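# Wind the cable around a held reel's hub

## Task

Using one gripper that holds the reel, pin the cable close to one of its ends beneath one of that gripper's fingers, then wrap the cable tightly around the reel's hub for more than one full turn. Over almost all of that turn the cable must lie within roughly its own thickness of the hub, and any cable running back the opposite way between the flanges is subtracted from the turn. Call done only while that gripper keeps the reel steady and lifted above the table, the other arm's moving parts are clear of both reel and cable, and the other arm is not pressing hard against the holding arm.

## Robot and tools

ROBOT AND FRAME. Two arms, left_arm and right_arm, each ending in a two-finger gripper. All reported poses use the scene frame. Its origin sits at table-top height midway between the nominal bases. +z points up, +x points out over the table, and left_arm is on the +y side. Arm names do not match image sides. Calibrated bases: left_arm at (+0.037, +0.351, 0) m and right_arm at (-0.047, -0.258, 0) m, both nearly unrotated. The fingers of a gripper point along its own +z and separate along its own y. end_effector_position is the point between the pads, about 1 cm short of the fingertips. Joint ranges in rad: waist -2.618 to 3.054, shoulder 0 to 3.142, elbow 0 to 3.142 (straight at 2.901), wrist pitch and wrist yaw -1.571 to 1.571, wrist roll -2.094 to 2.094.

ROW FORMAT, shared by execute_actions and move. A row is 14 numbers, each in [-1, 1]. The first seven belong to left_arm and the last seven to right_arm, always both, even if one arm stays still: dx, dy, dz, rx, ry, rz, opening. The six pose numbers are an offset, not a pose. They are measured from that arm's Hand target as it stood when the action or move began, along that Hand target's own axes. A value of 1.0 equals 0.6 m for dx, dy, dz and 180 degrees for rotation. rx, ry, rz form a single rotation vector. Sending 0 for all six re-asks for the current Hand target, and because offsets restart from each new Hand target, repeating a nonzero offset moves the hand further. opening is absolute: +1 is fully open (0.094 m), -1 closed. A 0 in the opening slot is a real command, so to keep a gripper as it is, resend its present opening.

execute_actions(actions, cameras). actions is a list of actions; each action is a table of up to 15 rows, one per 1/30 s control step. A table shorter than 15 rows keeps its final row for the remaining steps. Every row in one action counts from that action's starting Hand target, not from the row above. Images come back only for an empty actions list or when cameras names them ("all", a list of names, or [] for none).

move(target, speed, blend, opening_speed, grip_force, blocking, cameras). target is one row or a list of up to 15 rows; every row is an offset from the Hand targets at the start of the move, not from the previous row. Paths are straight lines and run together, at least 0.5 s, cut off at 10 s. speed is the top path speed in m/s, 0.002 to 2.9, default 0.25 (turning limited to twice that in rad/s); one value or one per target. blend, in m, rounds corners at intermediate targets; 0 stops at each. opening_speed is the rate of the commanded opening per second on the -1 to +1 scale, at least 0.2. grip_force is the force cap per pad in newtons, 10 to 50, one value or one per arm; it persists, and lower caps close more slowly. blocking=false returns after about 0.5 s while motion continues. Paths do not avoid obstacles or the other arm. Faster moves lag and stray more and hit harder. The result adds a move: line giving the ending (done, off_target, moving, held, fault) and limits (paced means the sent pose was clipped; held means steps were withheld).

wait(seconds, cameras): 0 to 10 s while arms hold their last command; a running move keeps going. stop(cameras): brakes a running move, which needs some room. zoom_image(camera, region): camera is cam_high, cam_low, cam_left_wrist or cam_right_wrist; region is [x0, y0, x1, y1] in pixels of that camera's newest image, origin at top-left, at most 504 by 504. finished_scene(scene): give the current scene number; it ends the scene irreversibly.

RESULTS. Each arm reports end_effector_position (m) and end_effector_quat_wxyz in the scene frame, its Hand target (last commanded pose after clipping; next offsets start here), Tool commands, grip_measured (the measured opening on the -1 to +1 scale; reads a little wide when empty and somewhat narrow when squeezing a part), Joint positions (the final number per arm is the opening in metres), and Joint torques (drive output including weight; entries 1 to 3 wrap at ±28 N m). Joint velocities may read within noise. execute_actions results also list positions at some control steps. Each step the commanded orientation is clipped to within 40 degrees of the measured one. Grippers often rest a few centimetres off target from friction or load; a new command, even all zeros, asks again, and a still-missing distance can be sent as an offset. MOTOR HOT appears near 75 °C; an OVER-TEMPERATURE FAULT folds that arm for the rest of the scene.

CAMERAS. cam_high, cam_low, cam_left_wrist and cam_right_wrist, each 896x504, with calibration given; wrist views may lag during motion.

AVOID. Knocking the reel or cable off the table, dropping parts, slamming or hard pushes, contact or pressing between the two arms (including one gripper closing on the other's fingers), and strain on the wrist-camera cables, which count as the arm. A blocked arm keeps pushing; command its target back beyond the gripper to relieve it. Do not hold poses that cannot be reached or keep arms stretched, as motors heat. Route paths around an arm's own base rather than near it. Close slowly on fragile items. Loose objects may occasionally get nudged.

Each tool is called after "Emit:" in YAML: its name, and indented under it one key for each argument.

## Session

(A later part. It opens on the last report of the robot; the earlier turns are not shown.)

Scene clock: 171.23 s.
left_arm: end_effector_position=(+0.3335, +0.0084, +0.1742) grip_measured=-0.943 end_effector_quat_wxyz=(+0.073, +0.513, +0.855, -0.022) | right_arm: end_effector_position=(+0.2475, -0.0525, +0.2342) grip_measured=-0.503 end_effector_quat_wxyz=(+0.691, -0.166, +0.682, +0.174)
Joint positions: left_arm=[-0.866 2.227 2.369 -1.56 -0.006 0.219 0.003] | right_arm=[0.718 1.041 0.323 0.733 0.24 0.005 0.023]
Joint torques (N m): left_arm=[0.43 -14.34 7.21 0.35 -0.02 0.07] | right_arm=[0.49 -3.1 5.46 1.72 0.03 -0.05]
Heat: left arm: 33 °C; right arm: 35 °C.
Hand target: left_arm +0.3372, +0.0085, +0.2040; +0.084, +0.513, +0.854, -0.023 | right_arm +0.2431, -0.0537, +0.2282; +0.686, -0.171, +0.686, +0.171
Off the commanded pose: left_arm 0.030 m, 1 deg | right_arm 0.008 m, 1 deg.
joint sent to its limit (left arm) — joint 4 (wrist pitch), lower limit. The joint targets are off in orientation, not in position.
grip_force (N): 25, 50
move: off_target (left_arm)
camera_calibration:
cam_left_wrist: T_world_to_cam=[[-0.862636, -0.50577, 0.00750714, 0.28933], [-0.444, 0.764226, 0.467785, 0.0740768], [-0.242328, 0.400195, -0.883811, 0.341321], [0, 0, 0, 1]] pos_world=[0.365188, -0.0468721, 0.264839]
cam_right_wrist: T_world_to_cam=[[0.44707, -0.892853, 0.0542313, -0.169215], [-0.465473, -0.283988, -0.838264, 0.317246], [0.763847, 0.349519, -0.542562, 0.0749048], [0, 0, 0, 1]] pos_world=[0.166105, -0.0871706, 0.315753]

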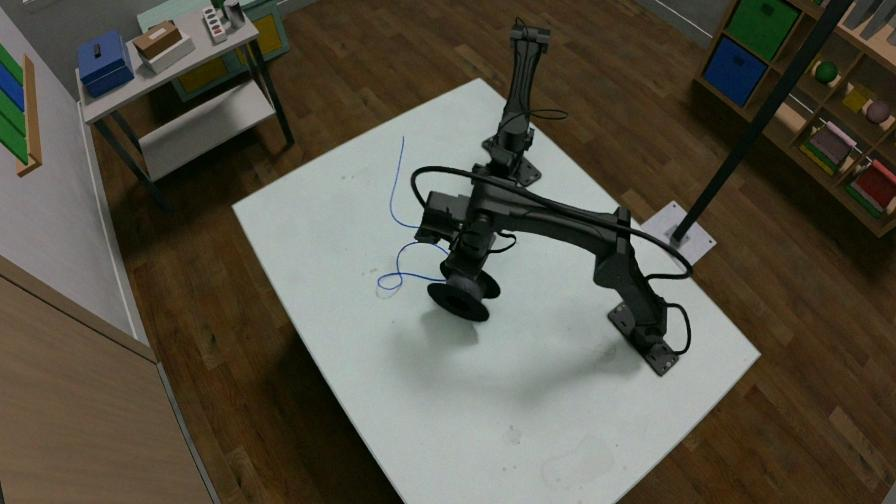

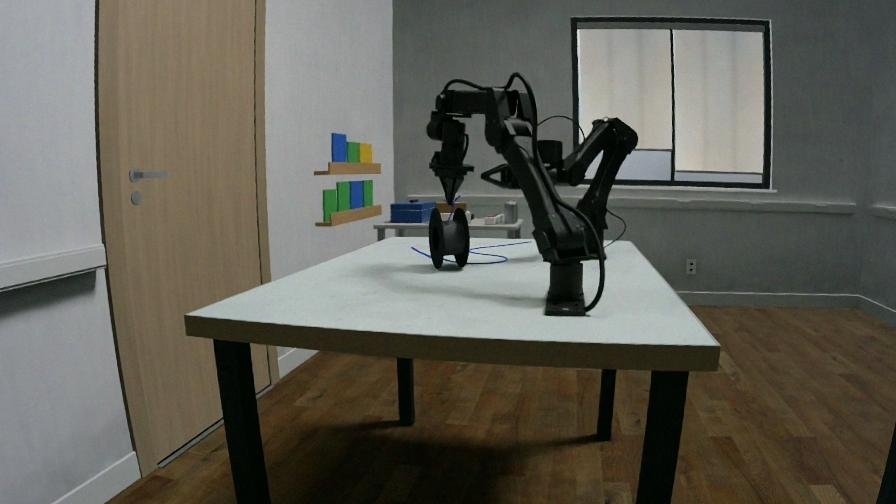

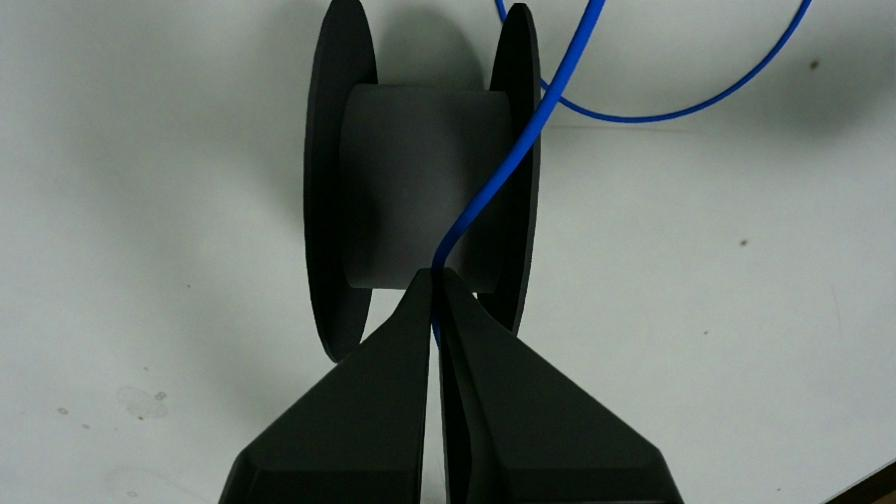

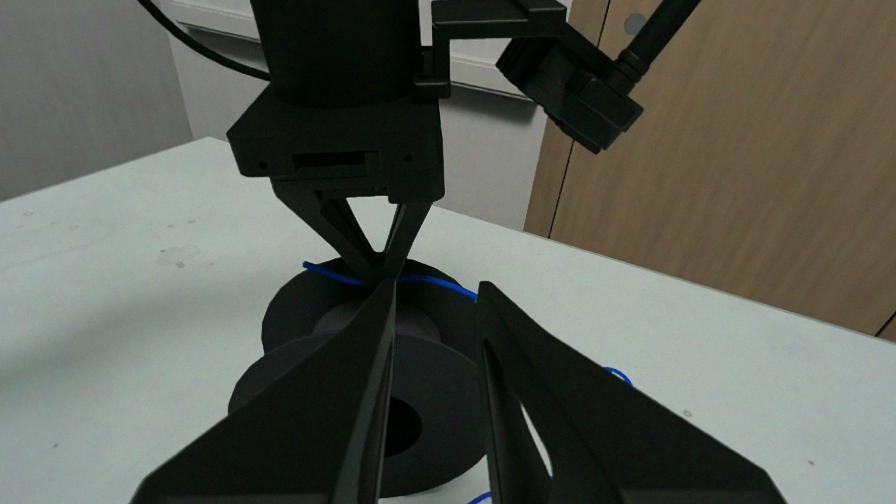

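Emit:
move:
  target: [0,0,0,0,0,-0.5,-1,0,0,0,0,0,0,-0.5]
  speed: 0.2
  cameras: ["cam_low","cam_left_wrist","cam_right_wrist"]

Scene clock: 177.60 s.
left_arm: end_effector_position=(+0.3335, +0.0084, +0.1742) grip_measured=-0.943 end_effector_quat_wxyz=(+0.037, -0.235, +0.969, -0.067) | right_arm: end_effector_position=(+0.2475, -0.0525, +0.2342) grip_measured=-0.503 end_effector_quat_wxyz=(+0.691, -0.166, +0.682, +0.174)
Joint positions: left_arm=[-0.866 2.227 2.369 -1.56 -0.006 -1.339 0.003] | right_arm=[0.718 1.041 0.323 0.733 0.24 0.005 0.023]
Joint torques (N m): left_arm=[0.46 -14.35 7.25 0.35 -0.03 -0.09] | right_arm=[0.84 -2.97 5.89 1.73 0.04 -0.06]
Heat: left arm: 34 °C; right arm: 35 °C.
Hand target: left_arm +0.3372, +0.0085, +0.2040; +0.043, -0.241, +0.967, -0.076 | right_arm +0.2431, -0.0537, +0.2283; +0.686, -0.171, +0.686, +0.171
Off the commanded pose: left_arm 0.030 m, 1 deg | right_arm 0.008 m, 1 deg.
joint sent to its limit (left arm) — joint 4 (wrist pitch), lower limit. The joint targets are off in orientation, not in position.
grip_force (N): 25, 50
move: off_target (left_arm)
camera_calibration:
cam_left_wrist: T_world_to_cam=[[0.485196, -0.853969, 0.187942, -0.188668], [-0.769221, -0.314648, 0.556143, 0.176345], [-0.415794, -0.414407, -0.809557, 0.393107], [0, 0, 0, 1]] pos_world=[0.39064, 0.0572766, 0.255628]
cam_right_wrist: T_world_to_cam=[[0.44707, -0.892853, 0.0542313, -0.169215], [-0.465473, -0.283988, -0.838264, 0.317246], [0.763847, 0.349519, -0.542562, 0.0749048], [0, 0, 0, 1]] pos_world=[0.166105, -0.0871706, 0.315753]
Images, in order (width x height): cam_low 896x504, cam_left_wrist 896x504, cam_right_wrist 896x504.

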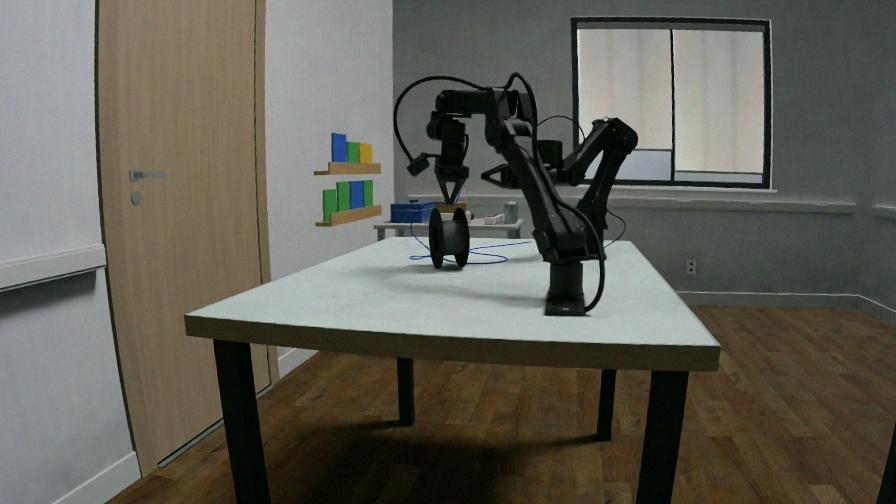

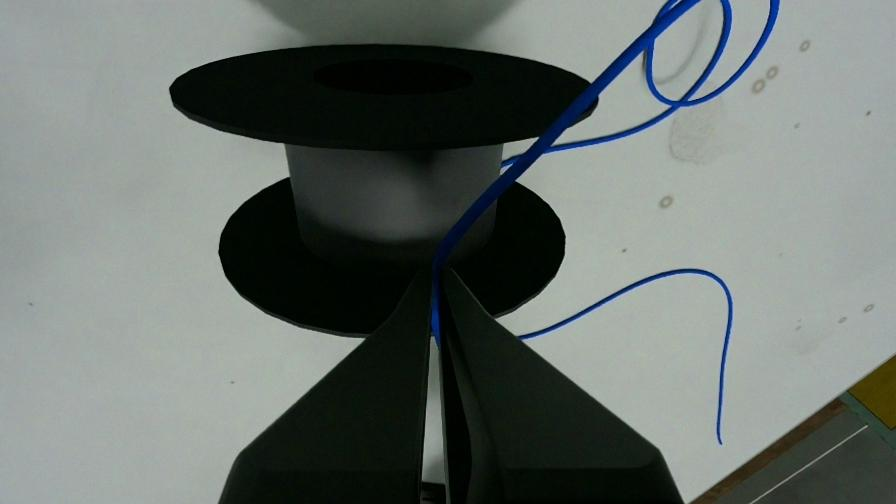

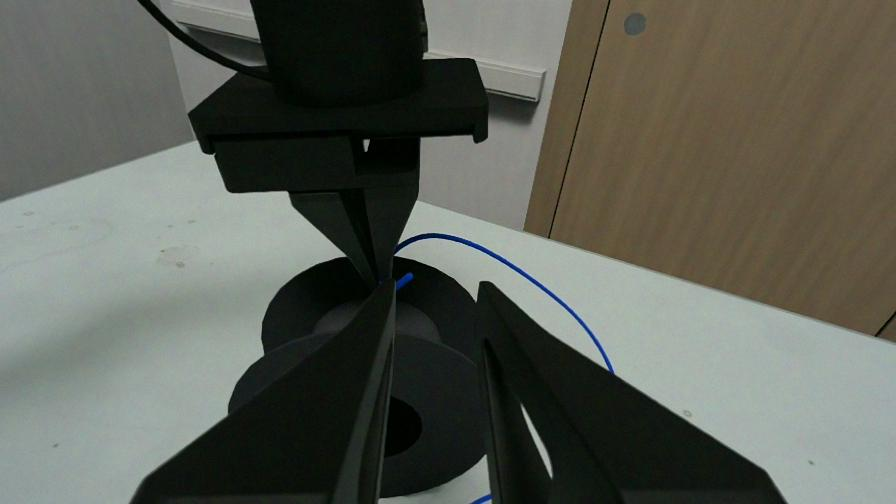

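Emit:
move:
  target: [0.0018,0.0065,0.038,0,0,0,-1,0,0,0,0,0,0,-0.5]
  speed: 0.06
  grip_force: [50,50]
  cameras: ["cam_right_wrist"]

Scene clock: 180.53 s.
left_arm: end_effector_position=(+0.3335, +0.0084, +0.1742) grip_measured=-0.966 end_effector_quat_wxyz=(+0.037, -0.236, +0.969, -0.067) | right_arm: end_effector_position=(+0.2475, -0.0525, +0.2342) grip_measured=-0.503 end_effector_quat_wxyz=(+0.691, -0.166, +0.682, +0.174)
Joint positions: left_arm=[-0.866 2.227 2.369 -1.56 -0.006 -1.339 0.002] | right_arm=[0.718 1.041 0.323 0.733 0.24 0.005 0.023]
Joint torques (N m): left_arm=[0.44 -11.28 5.86 0.39 -0.03 -0.09] | right_arm=[0.62 -3.1 5.79 1.78 0.03 -0.04]
Heat: left arm: 35 °C; right arm: 35 °C.
Hand target: left_arm +0.3372, +0.0085, +0.1808; +0.043, -0.241, +0.967, -0.076 | right_arm +0.2431, -0.0537, +0.2283; +0.686, -0.171, +0.686, +0.171
Off the commanded pose: left_arm 0.008 m, 1 deg | right_arm 0.008 m, 1 deg.
move: done
camera_calibration:
cam_right_wrist: T_world_to_cam=[[0.44707, -0.892853, 0.0542313, -0.169215], [-0.465473, -0.283988, -0.838264, 0.317246], [0.763847, 0.349519, -0.542562, 0.0749048], [0, 0, 0, 1]] pos_world=[0.166105, -0.0871706, 0.315753]
Images, in order (width x height): cam_right_wrist 896x504.

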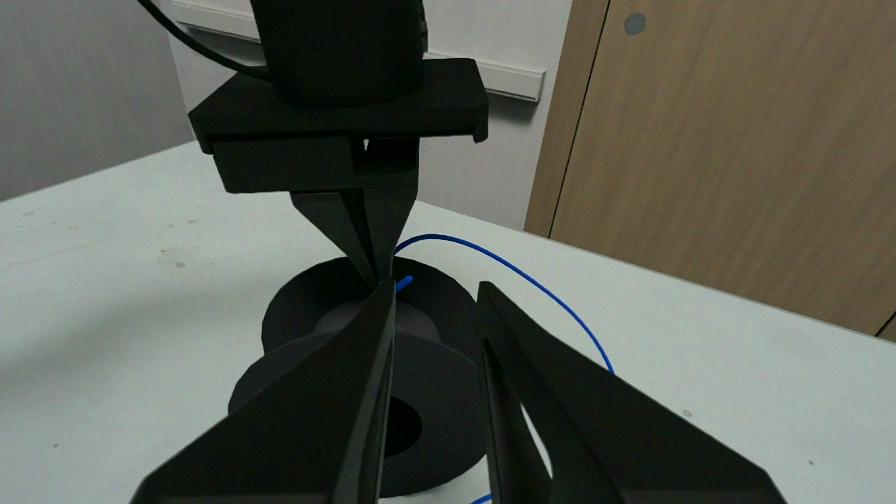

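Emit:
move:
  target: [0.0009,0.0033,0.0195,0,0,0,-1,0,0,0,0,0,0,-0.5]
  speed: 0.06
  cameras: ["cam_right_wrist","cam_low"]

Scene clock: 182.43 s.
left_arm: end_effector_position=(+0.3347, +0.0071, +0.1545) grip_measured=-0.966 end_effector_quat_wxyz=(+0.033, -0.236, +0.970, -0.058) | right_arm: end_effector_position=(+0.2475, -0.0525, +0.2342) grip_measured=-0.503 end_effector_quat_wxyz=(+0.691, -0.166, +0.682, +0.174)
Joint positions: left_arm=[-0.866 2.227 2.289 -1.5 -0.006 -1.339 0.002] | right_arm=[0.718 1.041 0.323 0.733 0.24 0.005 0.023]
Joint torques (N m): left_arm=[0.42 -13.56 4.52 0.46 -0.03 -0.09] | right_arm=[0.85 -3.1 5.79 1.71 0.06 -0.03]
Heat: left arm: 35 °C; right arm: 35 °C.
Hand target: left_arm +0.3372, +0.0085, +0.1689; +0.043, -0.241, +0.967, -0.076 | right_arm +0.2431, -0.0537, +0.2283; +0.686, -0.171, +0.686, +0.171
Off the commanded pose: left_arm 0.015 m, 3 deg | right_arm 0.008 m, 1 deg.
move: off_target (left_arm)
camera_calibration:
cam_right_wrist: T_world_to_cam=[[0.44707, -0.892853, 0.0542313, -0.169215], [-0.465473, -0.283988, -0.838264, 0.317246], [0.763847, 0.349519, -0.542562, 0.0749048], [0, 0, 0, 1]] pos_world=[0.166105, -0.0871706, 0.315753]
Images, in order (width x height): cam_low 896x504, cam_right_wrist 896x504.

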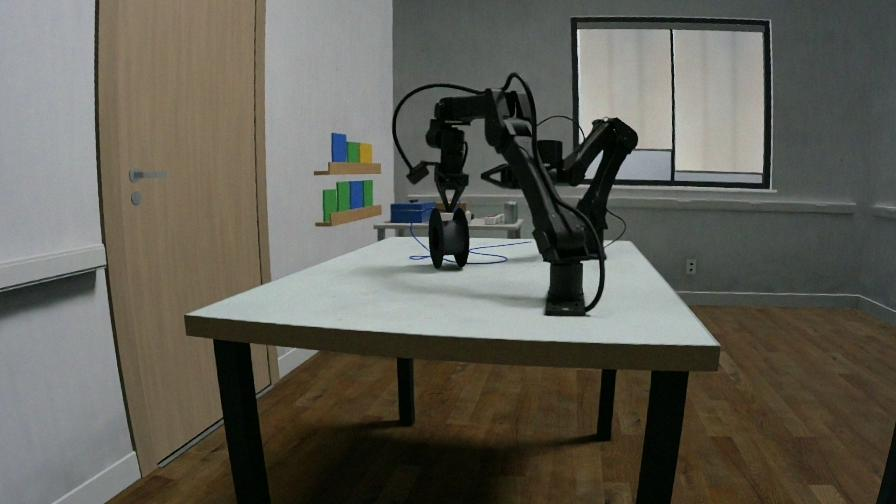

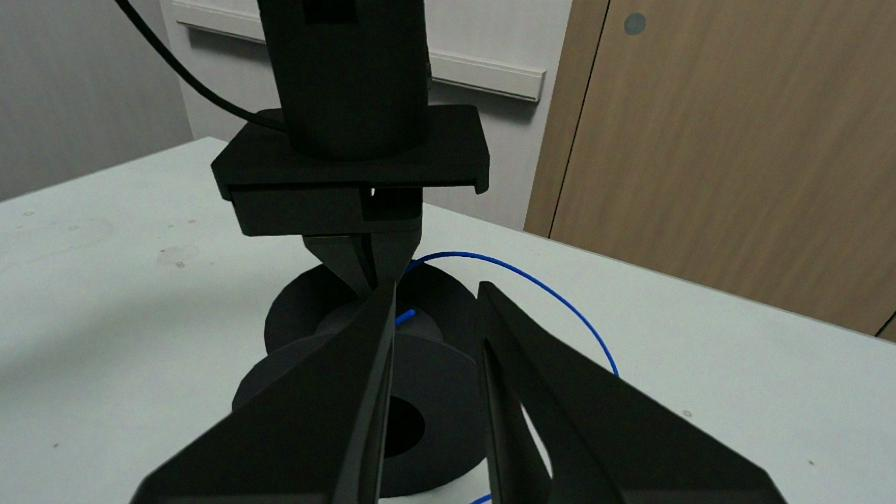

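Emit:
move:
  target:
    - [0,0,0,0,0,0,-1,0,0.0345,-0.055,0,0,0,1]
    - [0,0,0,0,0,0,-1,0.1472,0.0345,-0.055,0,0,0.5,1]
  speed: 0.2
  blend: [0.02,0]
  cameras: ["cam_low","cam_right_wrist","cam_left_wrist"]

Scene clock: 190.13 s.
left_arm: end_effector_position=(+0.3347, +0.0070, +0.1545) grip_measured=-0.966 end_effector_quat_wxyz=(+0.033, -0.236, +0.970, -0.058) | right_arm: end_effector_position=(+0.2069, -0.0493, +0.1400) grip_measured=+0.997 end_effector_quat_wxyz=(+0.362, +0.366, +0.608, +0.604)
Joint positions: left_arm=[-0.866 2.227 2.289 -1.5 -0.006 -1.339 0.002] | right_arm=[0.904 1.527 0.025 1.494 0.423 1.575 0.094]
Joint torques (N m): left_arm=[0.46 -13.64 4.53 0.44 -0.02 -0.08] | right_arm=[0.76 -1.78 2.47 2.16 0.05 -0.02]
Heat: left arm: 35 °C; right arm: 34 °C.
Hand target: left_arm +0.3372, +0.0085, +0.1689; +0.043, -0.241, +0.967, -0.076 | right_arm +0.2041, -0.0508, +0.1400; +0.364, +0.364, +0.606, +0.606
Off the commanded pose: left_arm 0.015 m, 2 deg | right_arm 0.003 m, 0 deg.
move: off_target (left_arm); blend cut to 0.0196 m at target 1
camera_calibration:
cam_left_wrist: T_world_to_cam=[[0.488107, -0.856309, 0.168781, -0.184745], [-0.761755, -0.323582, 0.56127, 0.184521], [-0.426006, -0.402529, -0.81024, 0.380406], [0, 0, 0, 1]] pos_world=[0.39279, 0.0546341, 0.235835]
cam_right_wrist: T_world_to_cam=[[0.00386115, -0.0681578, -0.997667, 0.136519], [-0.881448, 0.470939, -0.0355846, 0.231242], [0.472266, 0.879529, -0.0582592, 0.0722862], [0, 0, 0, 1]] pos_world=[0.169162, -0.163174, 0.148641]
Images, in order (width x height): cam_low 896x504, cam_left_wrist 896x504, cam_right_wrist 896x504.

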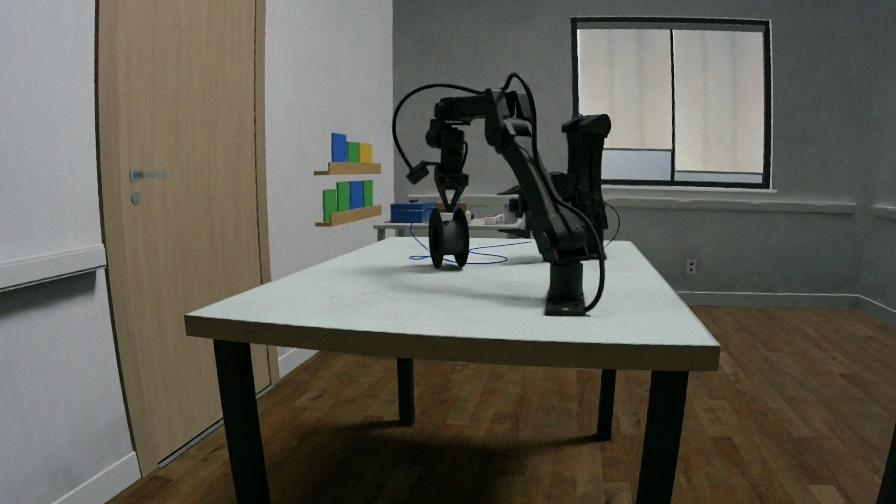

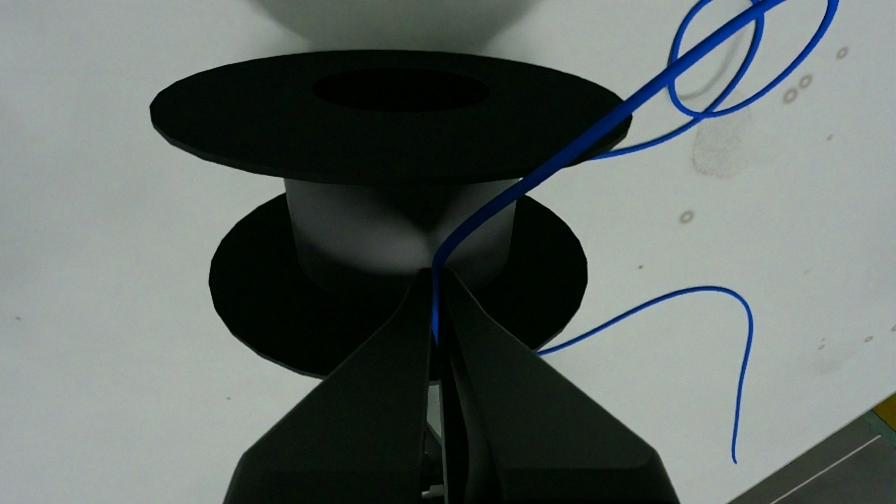

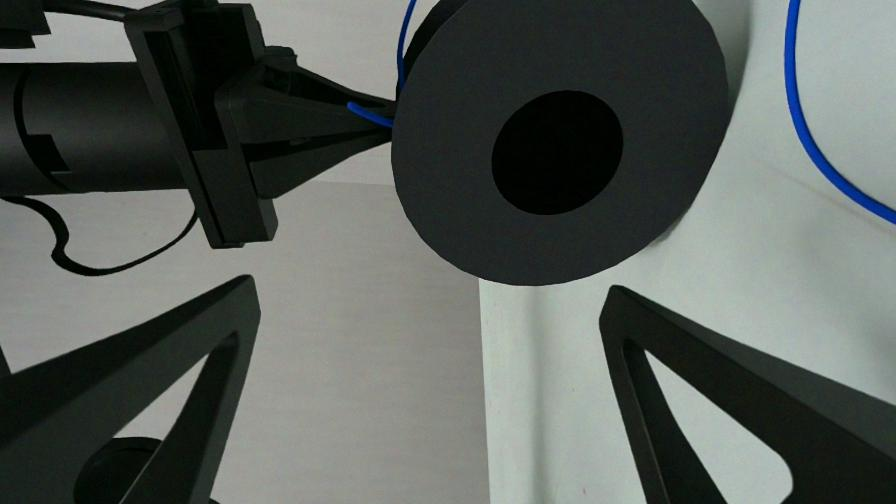

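Emit:
move:
  target: [0,0,0,0,0,0,-1,0.0067,-0.0117,0.0833,0,0,0,1]
  speed: 0.1
  cameras: ["cam_low","cam_right_wrist","cam_left_wrist"]

Scene clock: 194.30 s.
left_arm: end_effector_position=(+0.3347, +0.0070, +0.1545) grip_measured=-0.966 end_effector_quat_wxyz=(+0.033, -0.236, +0.970, -0.058) | right_arm: end_effector_position=(+0.2419, -0.0257, +0.1232) grip_measured=+0.997 end_effector_quat_wxyz=(+0.359, +0.368, +0.621, +0.592)
Joint positions: left_arm=[-0.866 2.227 2.289 -1.5 -0.006 -1.339 0.002] | right_arm=[0.834 1.743 0.174 1.524 0.35 1.576 0.094]
Joint torques (N m): left_arm=[0.5 -13.59 4.49 0.43 -0.03 -0.08] | right_arm=[-0.69 -3.23 4.86 2.31 -0.07 -0.07]
Heat: left arm: 36 °C; right arm: 34 °C.
Hand target: left_arm +0.3372, +0.0085, +0.1689; +0.043, -0.241, +0.967, -0.076 | right_arm +0.2463, -0.0238, +0.1329; +0.364, +0.364, +0.606, +0.606
Off the commanded pose: left_arm 0.015 m, 2 deg | right_arm 0.011 m, 2 deg.
move: off_target (left_arm, right_arm)
camera_calibration:
cam_left_wrist: T_world_to_cam=[[0.488107, -0.856309, 0.168781, -0.184745], [-0.761755, -0.323582, 0.56127, 0.184521], [-0.426006, -0.402529, -0.81024, 0.380406], [0, 0, 0, 1]] pos_world=[0.39279, 0.0546341, 0.235835]
cam_right_wrist: T_world_to_cam=[[-0.0206247, -0.0937085, -0.995386, 0.126202], [-0.883626, 0.467487, -0.0257016, 0.249505], [0.467739, 0.879019, -0.0924451, 0.0393015], [0, 0, 0, 1]] pos_world=[0.20469, -0.139361, 0.135666]
Images, in order (width x height): cam_low 896x504, cam_left_wrist 896x504, cam_right_wrist 896x504.

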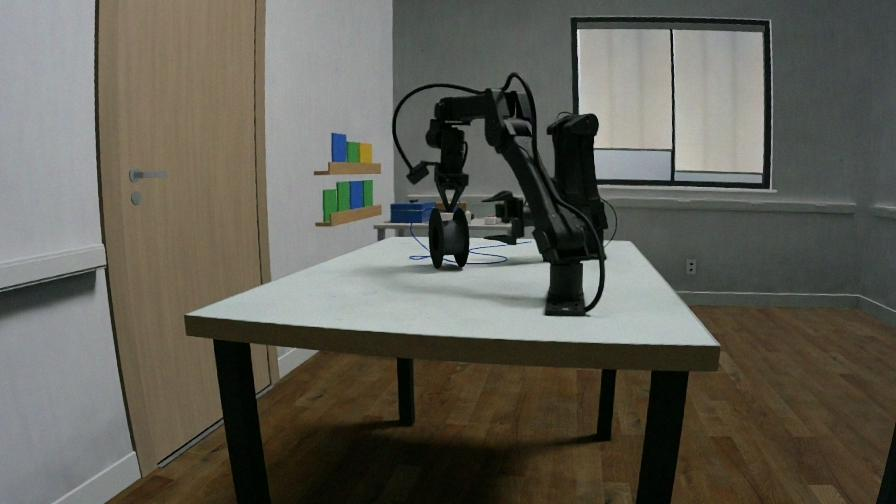

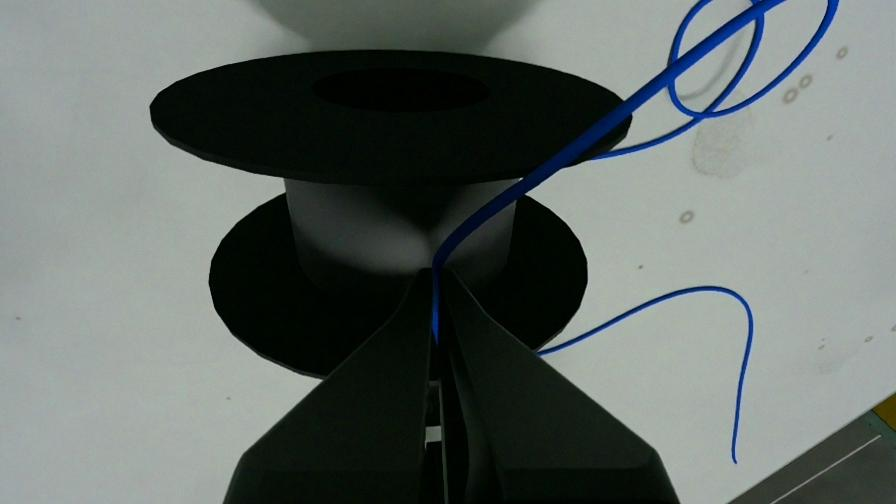

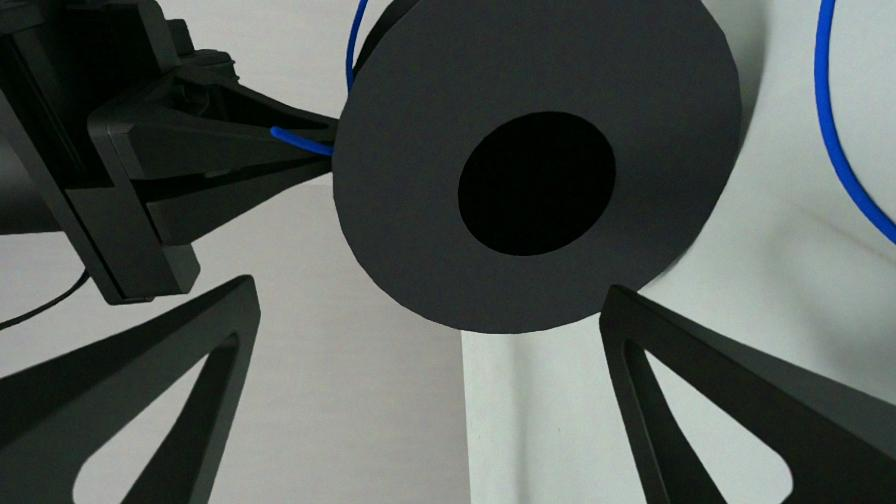

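Emit:
move:
  target: [0,0.0197,-0.0033,0,0,0,-1,0,0.0233,0.05,0,0,0,1]
  speed: 0.08
  cameras: ["cam_low","cam_right_wrist","cam_left_wrist"]

Scene clock: 197.60 s.
left_arm: end_effector_position=(+0.3290, +0.0168, +0.1492) grip_measured=-0.966 end_effector_quat_wxyz=(+0.030, -0.238, +0.969, -0.052) | right_arm: end_effector_position=(+0.2686, -0.0108, +0.1379) grip_measured=+0.997 end_effector_quat_wxyz=(+0.360, +0.366, +0.613, +0.601)
Joint positions: left_arm=[-0.861 2.172 2.178 -1.457 -0.006 -1.339 0.002] | right_arm=[0.789 1.743 0.294 1.429 0.306 1.576 0.094]
Joint torques (N m): left_arm=[0.66 -14.34 4.59 0.41 -0.01 -0.02] | right_arm=[-0.69 -6.38 5.44 1.75 -0.02 -0.03]
Heat: left arm: 36 °C; right arm: 34 °C.
Hand target: left_arm +0.3317, +0.0192, +0.1690; +0.043, -0.241, +0.967, -0.076 | right_arm +0.2728, -0.0097, +0.1469; +0.364, +0.364, +0.606, +0.606
Off the commanded pose: left_arm 0.020 m, 3 deg | right_arm 0.010 m, 1 deg.
move: off_target (left_arm)
camera_calibration:
cam_left_wrist: T_world_to_cam=[[0.493449, -0.855564, 0.156582, -0.172628], [-0.755606, -0.332511, 0.564354, 0.183949], [-0.430776, -0.396795, -0.810547, 0.379278], [0, 0, 0, 1]] pos_world=[0.38756, 0.0639667, 0.230641]
cam_right_wrist: T_world_to_cam=[[-0.00510445, -0.0749968, -0.997171, 0.13908], [-0.883165, 0.468057, -0.0306815, 0.26719], [0.469034, 0.88051, -0.0686237, 0.0115171], [0, 0, 0, 1]] pos_world=[0.231281, -0.124771, 0.147674]
Images, in order (width x height): cam_low 896x504, cam_left_wrist 896x504, cam_right_wrist 896x504.

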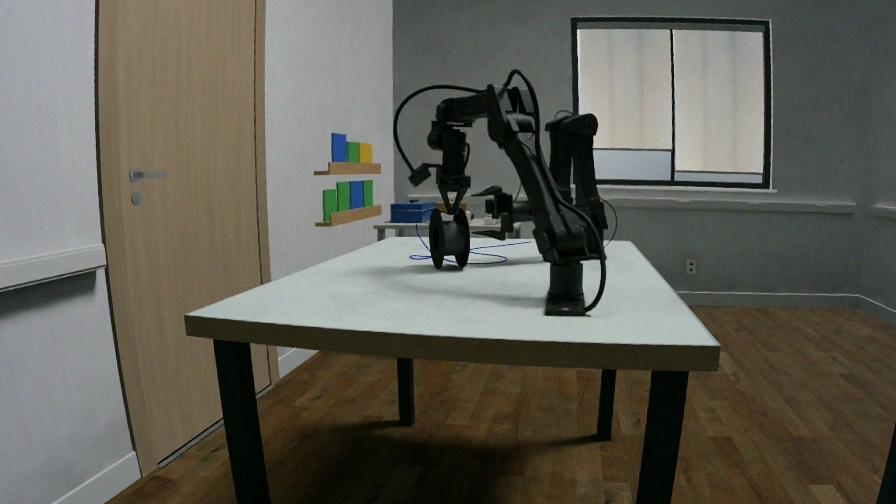

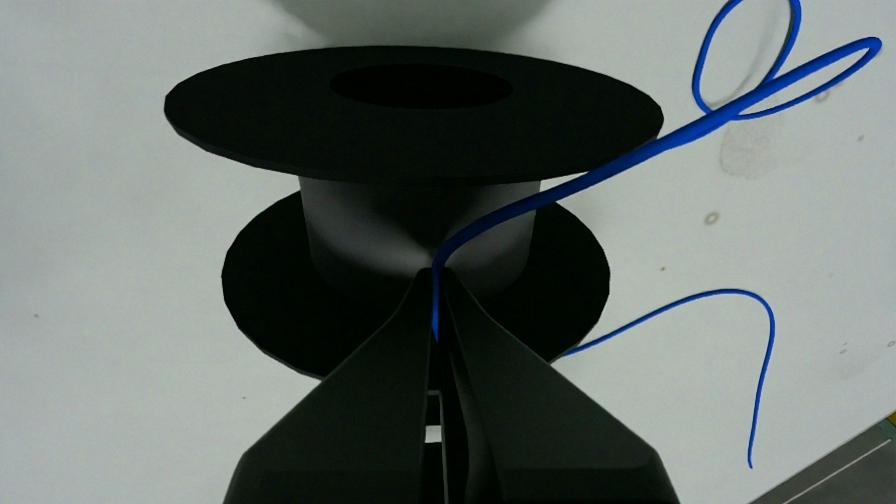

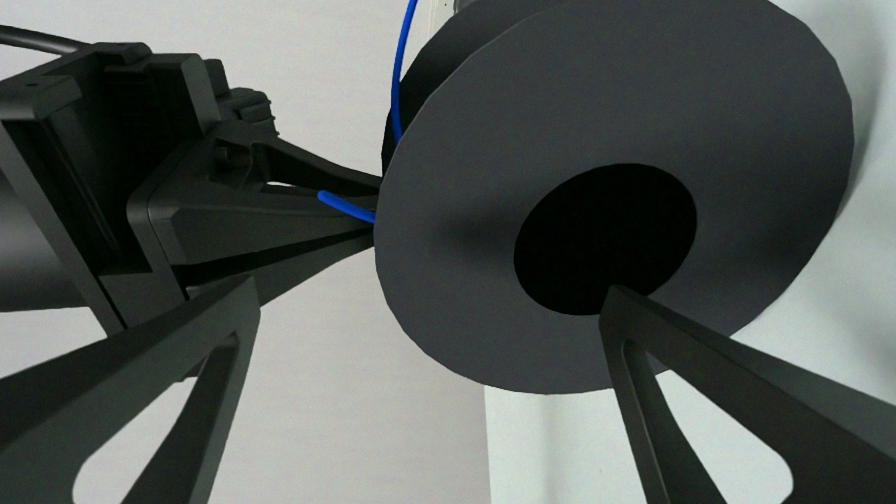

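Emit:
move:
  target: [0,0,0,0,0,0,-1,0.003,-0.009,0.058,0,0,0,1]
  speed: 0.05
  cameras: ["cam_low","cam_right_wrist","cam_left_wrist"]

Scene clock: 200.80 s.
left_arm: end_effector_position=(+0.3330, +0.0189, +0.1494) grip_measured=-0.966 end_effector_quat_wxyz=(+0.032, -0.242, +0.968, -0.054) | right_arm: end_effector_position=(+0.2961, +0.0054, +0.1438) grip_measured=+0.997 end_effector_quat_wxyz=(+0.363, +0.364, +0.603, +0.610)
Joint positions: left_arm=[-0.852 2.172 2.178 -1.452 -0.008 -1.339 0.002] | right_arm=[0.758 1.827 0.417 1.418 0.275 1.576 0.094]
Joint torques (N m): left_arm=[-0.24 -14.32 4.56 0.39 0 -0.02] | right_arm=[-1.05 -4.6 6.99 1.72 -0.09 -0.03]
Heat: left arm: 36 °C; right arm: 34 °C.
Hand target: left_arm +0.3316, +0.0190, +0.1690; +0.043, -0.241, +0.967, -0.076 | right_arm +0.3028, +0.0082, +0.1415; +0.364, +0.364, +0.606, +0.606
Off the commanded pose: left_arm 0.020 m, 3 deg | right_arm 0.008 m, 1 deg.
move: off_target (left_arm)
camera_calibration:
cam_left_wrist: T_world_to_cam=[[0.500354, -0.850814, 0.160505, -0.175887], [-0.755394, -0.33838, 0.561141, 0.188159], [-0.423115, -0.402014, -0.812009, 0.379663], [0, 0, 0, 1]] pos_world=[0.390781, 0.0666518, 0.230936]
cam_right_wrist: T_world_to_cam=[[0.0147336, -0.0550229, -0.998376, 0.140545], [-0.881742, 0.470124, -0.038922, 0.284765], [0.471502, 0.880884, -0.0415894, -0.0198235], [0, 0, 0, 1]] pos_world=[0.258365, -0.108679, 0.150576]
Images, in order (width x height): cam_low 896x504, cam_left_wrist 896x504, cam_right_wrist 896x504.

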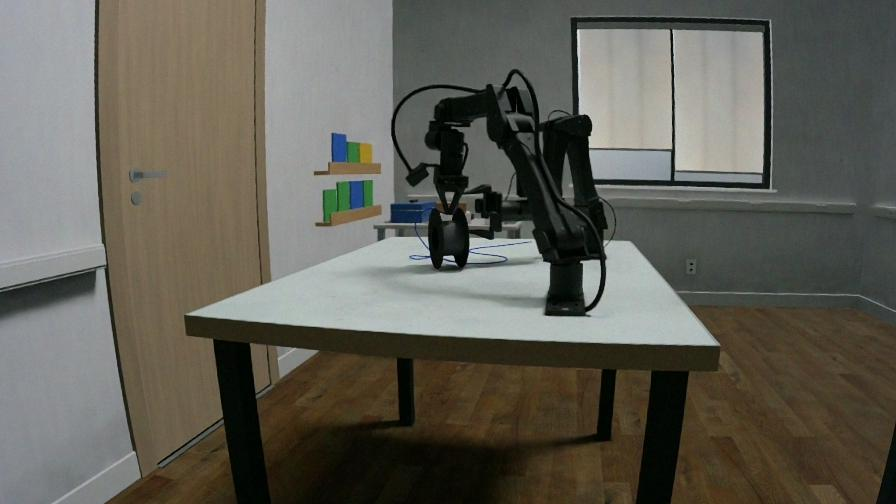

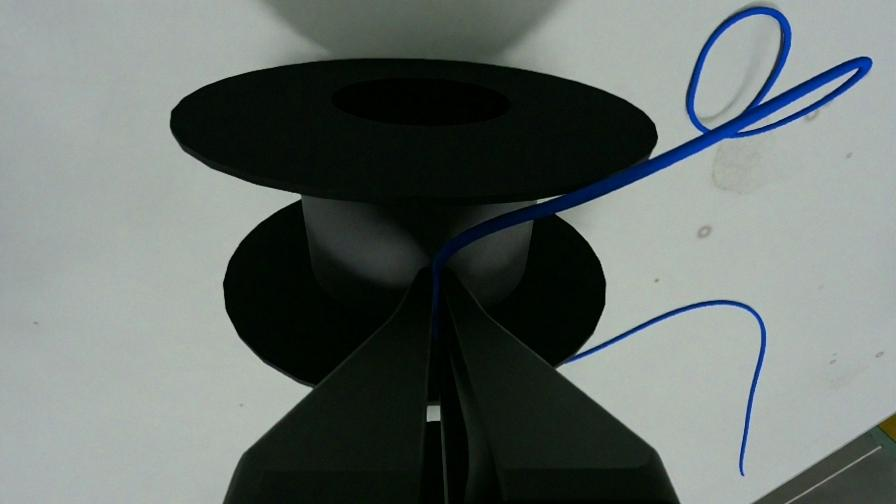

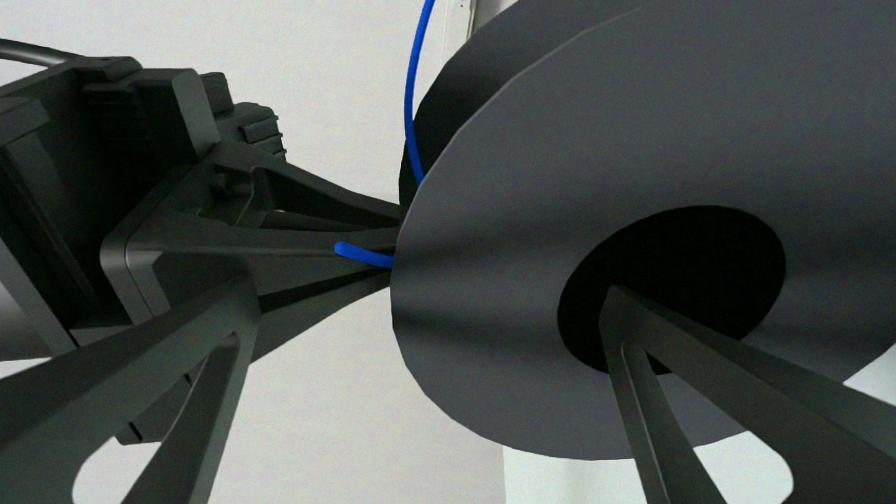

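Emit:
zoom_image:
  camera: "cam_right_wrist"
  region: [100, 160, 500, 460]

Emit:
zoom_image:
  camera: "cam_low"
  region: [400, 160, 540, 280]

Emit:
zoom_image:
  camera: "cam_left_wrist"
  region: [300, 200, 600, 504]

Scaled by 1.260 from the camera's 896x504 image, which has a finer 1280x720 frame.

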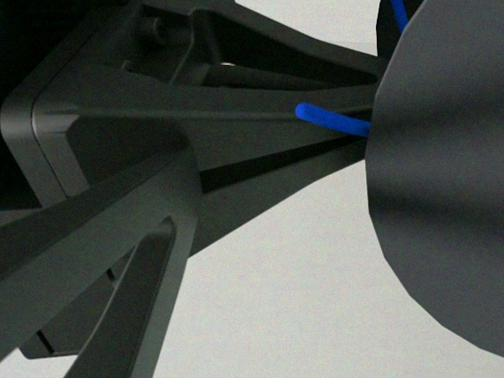

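Scaled by 3.600 from the camera's 896x504 image, which has a finer 1280x720 frame.

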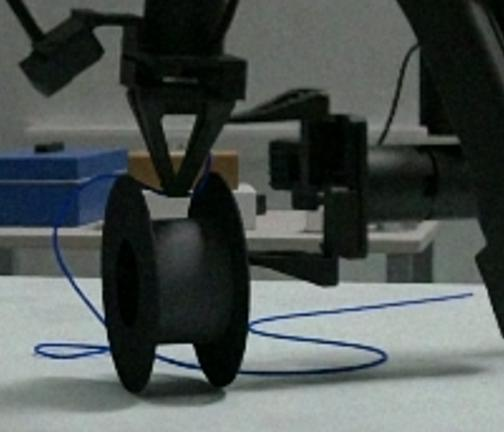

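Scaled by 1.658 from the camera's 896x504 image, which has a finer 1280x720 frame.

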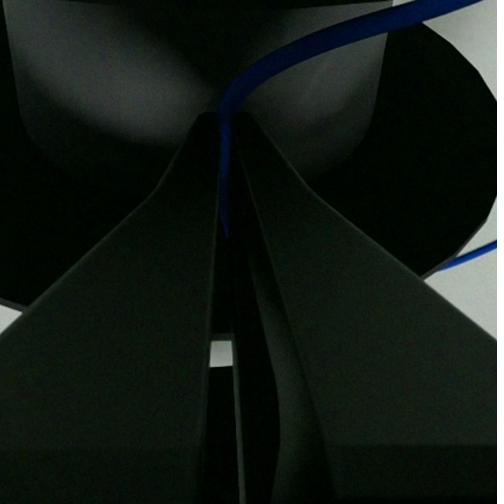

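Emit:
move:
  target: [0,0,0,0,0,0,-1,-0.006,-0.02,0.025,0,0,0,1]
  speed: 0.04
  cameras: ["cam_low","cam_right_wrist","cam_left_wrist"]

Scene clock: 204.83 s.
left_arm: end_effector_position=(+0.3394, +0.0207, +0.1498) grip_measured=-0.966 end_effector_quat_wxyz=(+0.043, -0.246, +0.967, -0.055) | right_arm: end_effector_position=(+0.3095, +0.0093, +0.1222) grip_measured=+0.997 end_effector_quat_wxyz=(+0.358, +0.368, +0.617, +0.597)
Joint positions: left_arm=[-0.846 2.172 2.178 -1.441 -0.025 -1.339 0.002] | right_arm=[0.732 1.919 0.463 1.423 0.248 1.576 0.094]
Joint torques (N m): left_arm=[-0.85 -14.26 4.6 0.32 0.15 0] | right_arm=[-0.81 -5.05 7.28 2.09 -0.05 -0.1]
Heat: left arm: 35 °C; right arm: 35 °C.
Hand target: left_arm +0.3317, +0.0191, +0.1690; +0.043, -0.241, +0.967, -0.076 | right_arm +0.3177, +0.0120, +0.1294; +0.364, +0.365, +0.606, +0.606
Off the commanded pose: left_arm 0.021 m, 3 deg | right_arm 0.011 m, 2 deg.
move: off_target (left_arm, right_arm)
camera_calibration:
cam_left_wrist: T_world_to_cam=[[0.504443, -0.84685, 0.16847, -0.180133], [-0.763652, -0.34651, 0.544763, 0.198696], [-0.402956, -0.403454, -0.821493, 0.378108], [0, 0, 0, 1]] pos_world=[0.394962, 0.0688544, 0.232718]
cam_right_wrist: T_world_to_cam=[[-0.0150665, -0.0826766, -0.996463, 0.128198], [-0.883779, 0.467215, -0.0254022, 0.292883], [0.467662, 0.88027, -0.0801071, -0.0246212], [0, 0, 0, 1]] pos_world=[0.27229, -0.104567, 0.133212]
Images, in order (width x height): cam_low 896x504, cam_left_wrist 896x504, cam_right_wrist 896x504.

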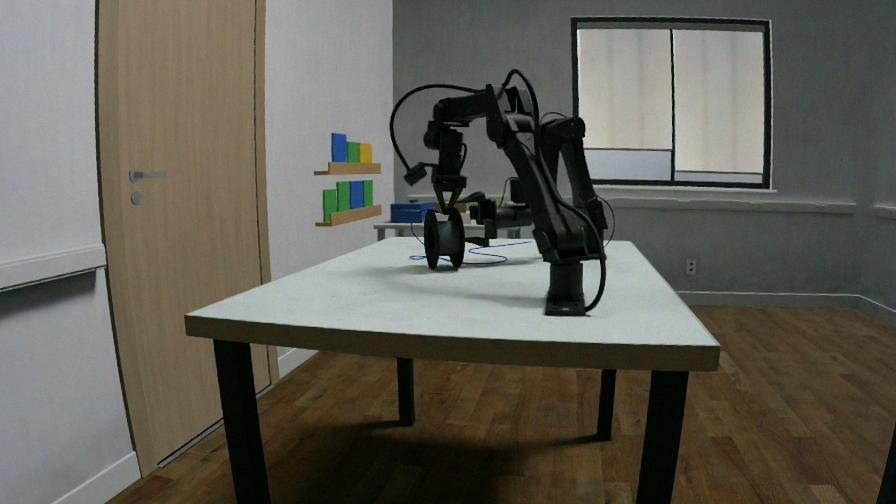

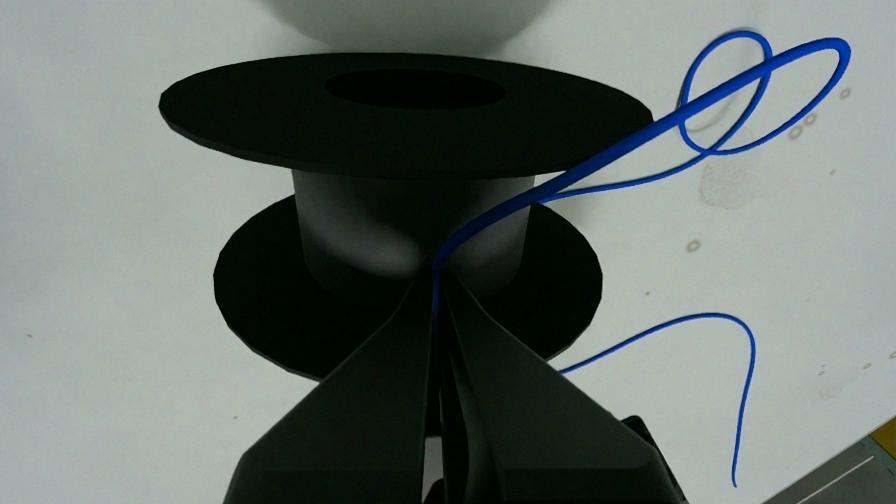

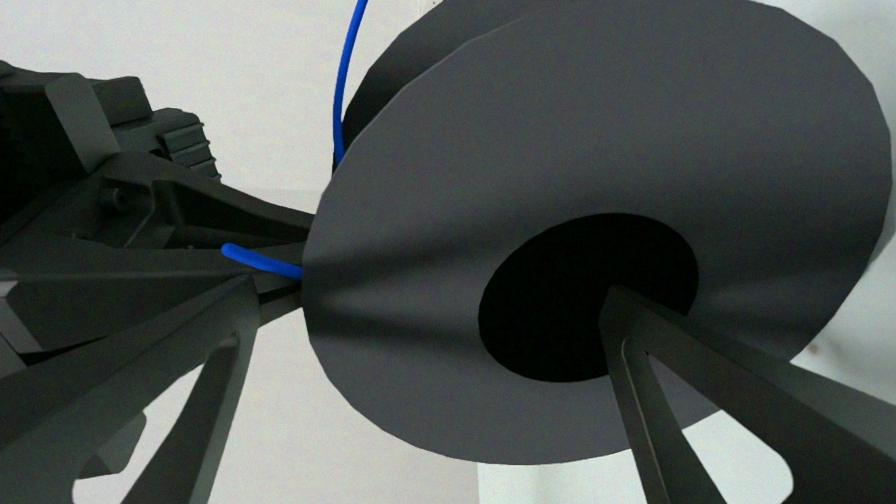

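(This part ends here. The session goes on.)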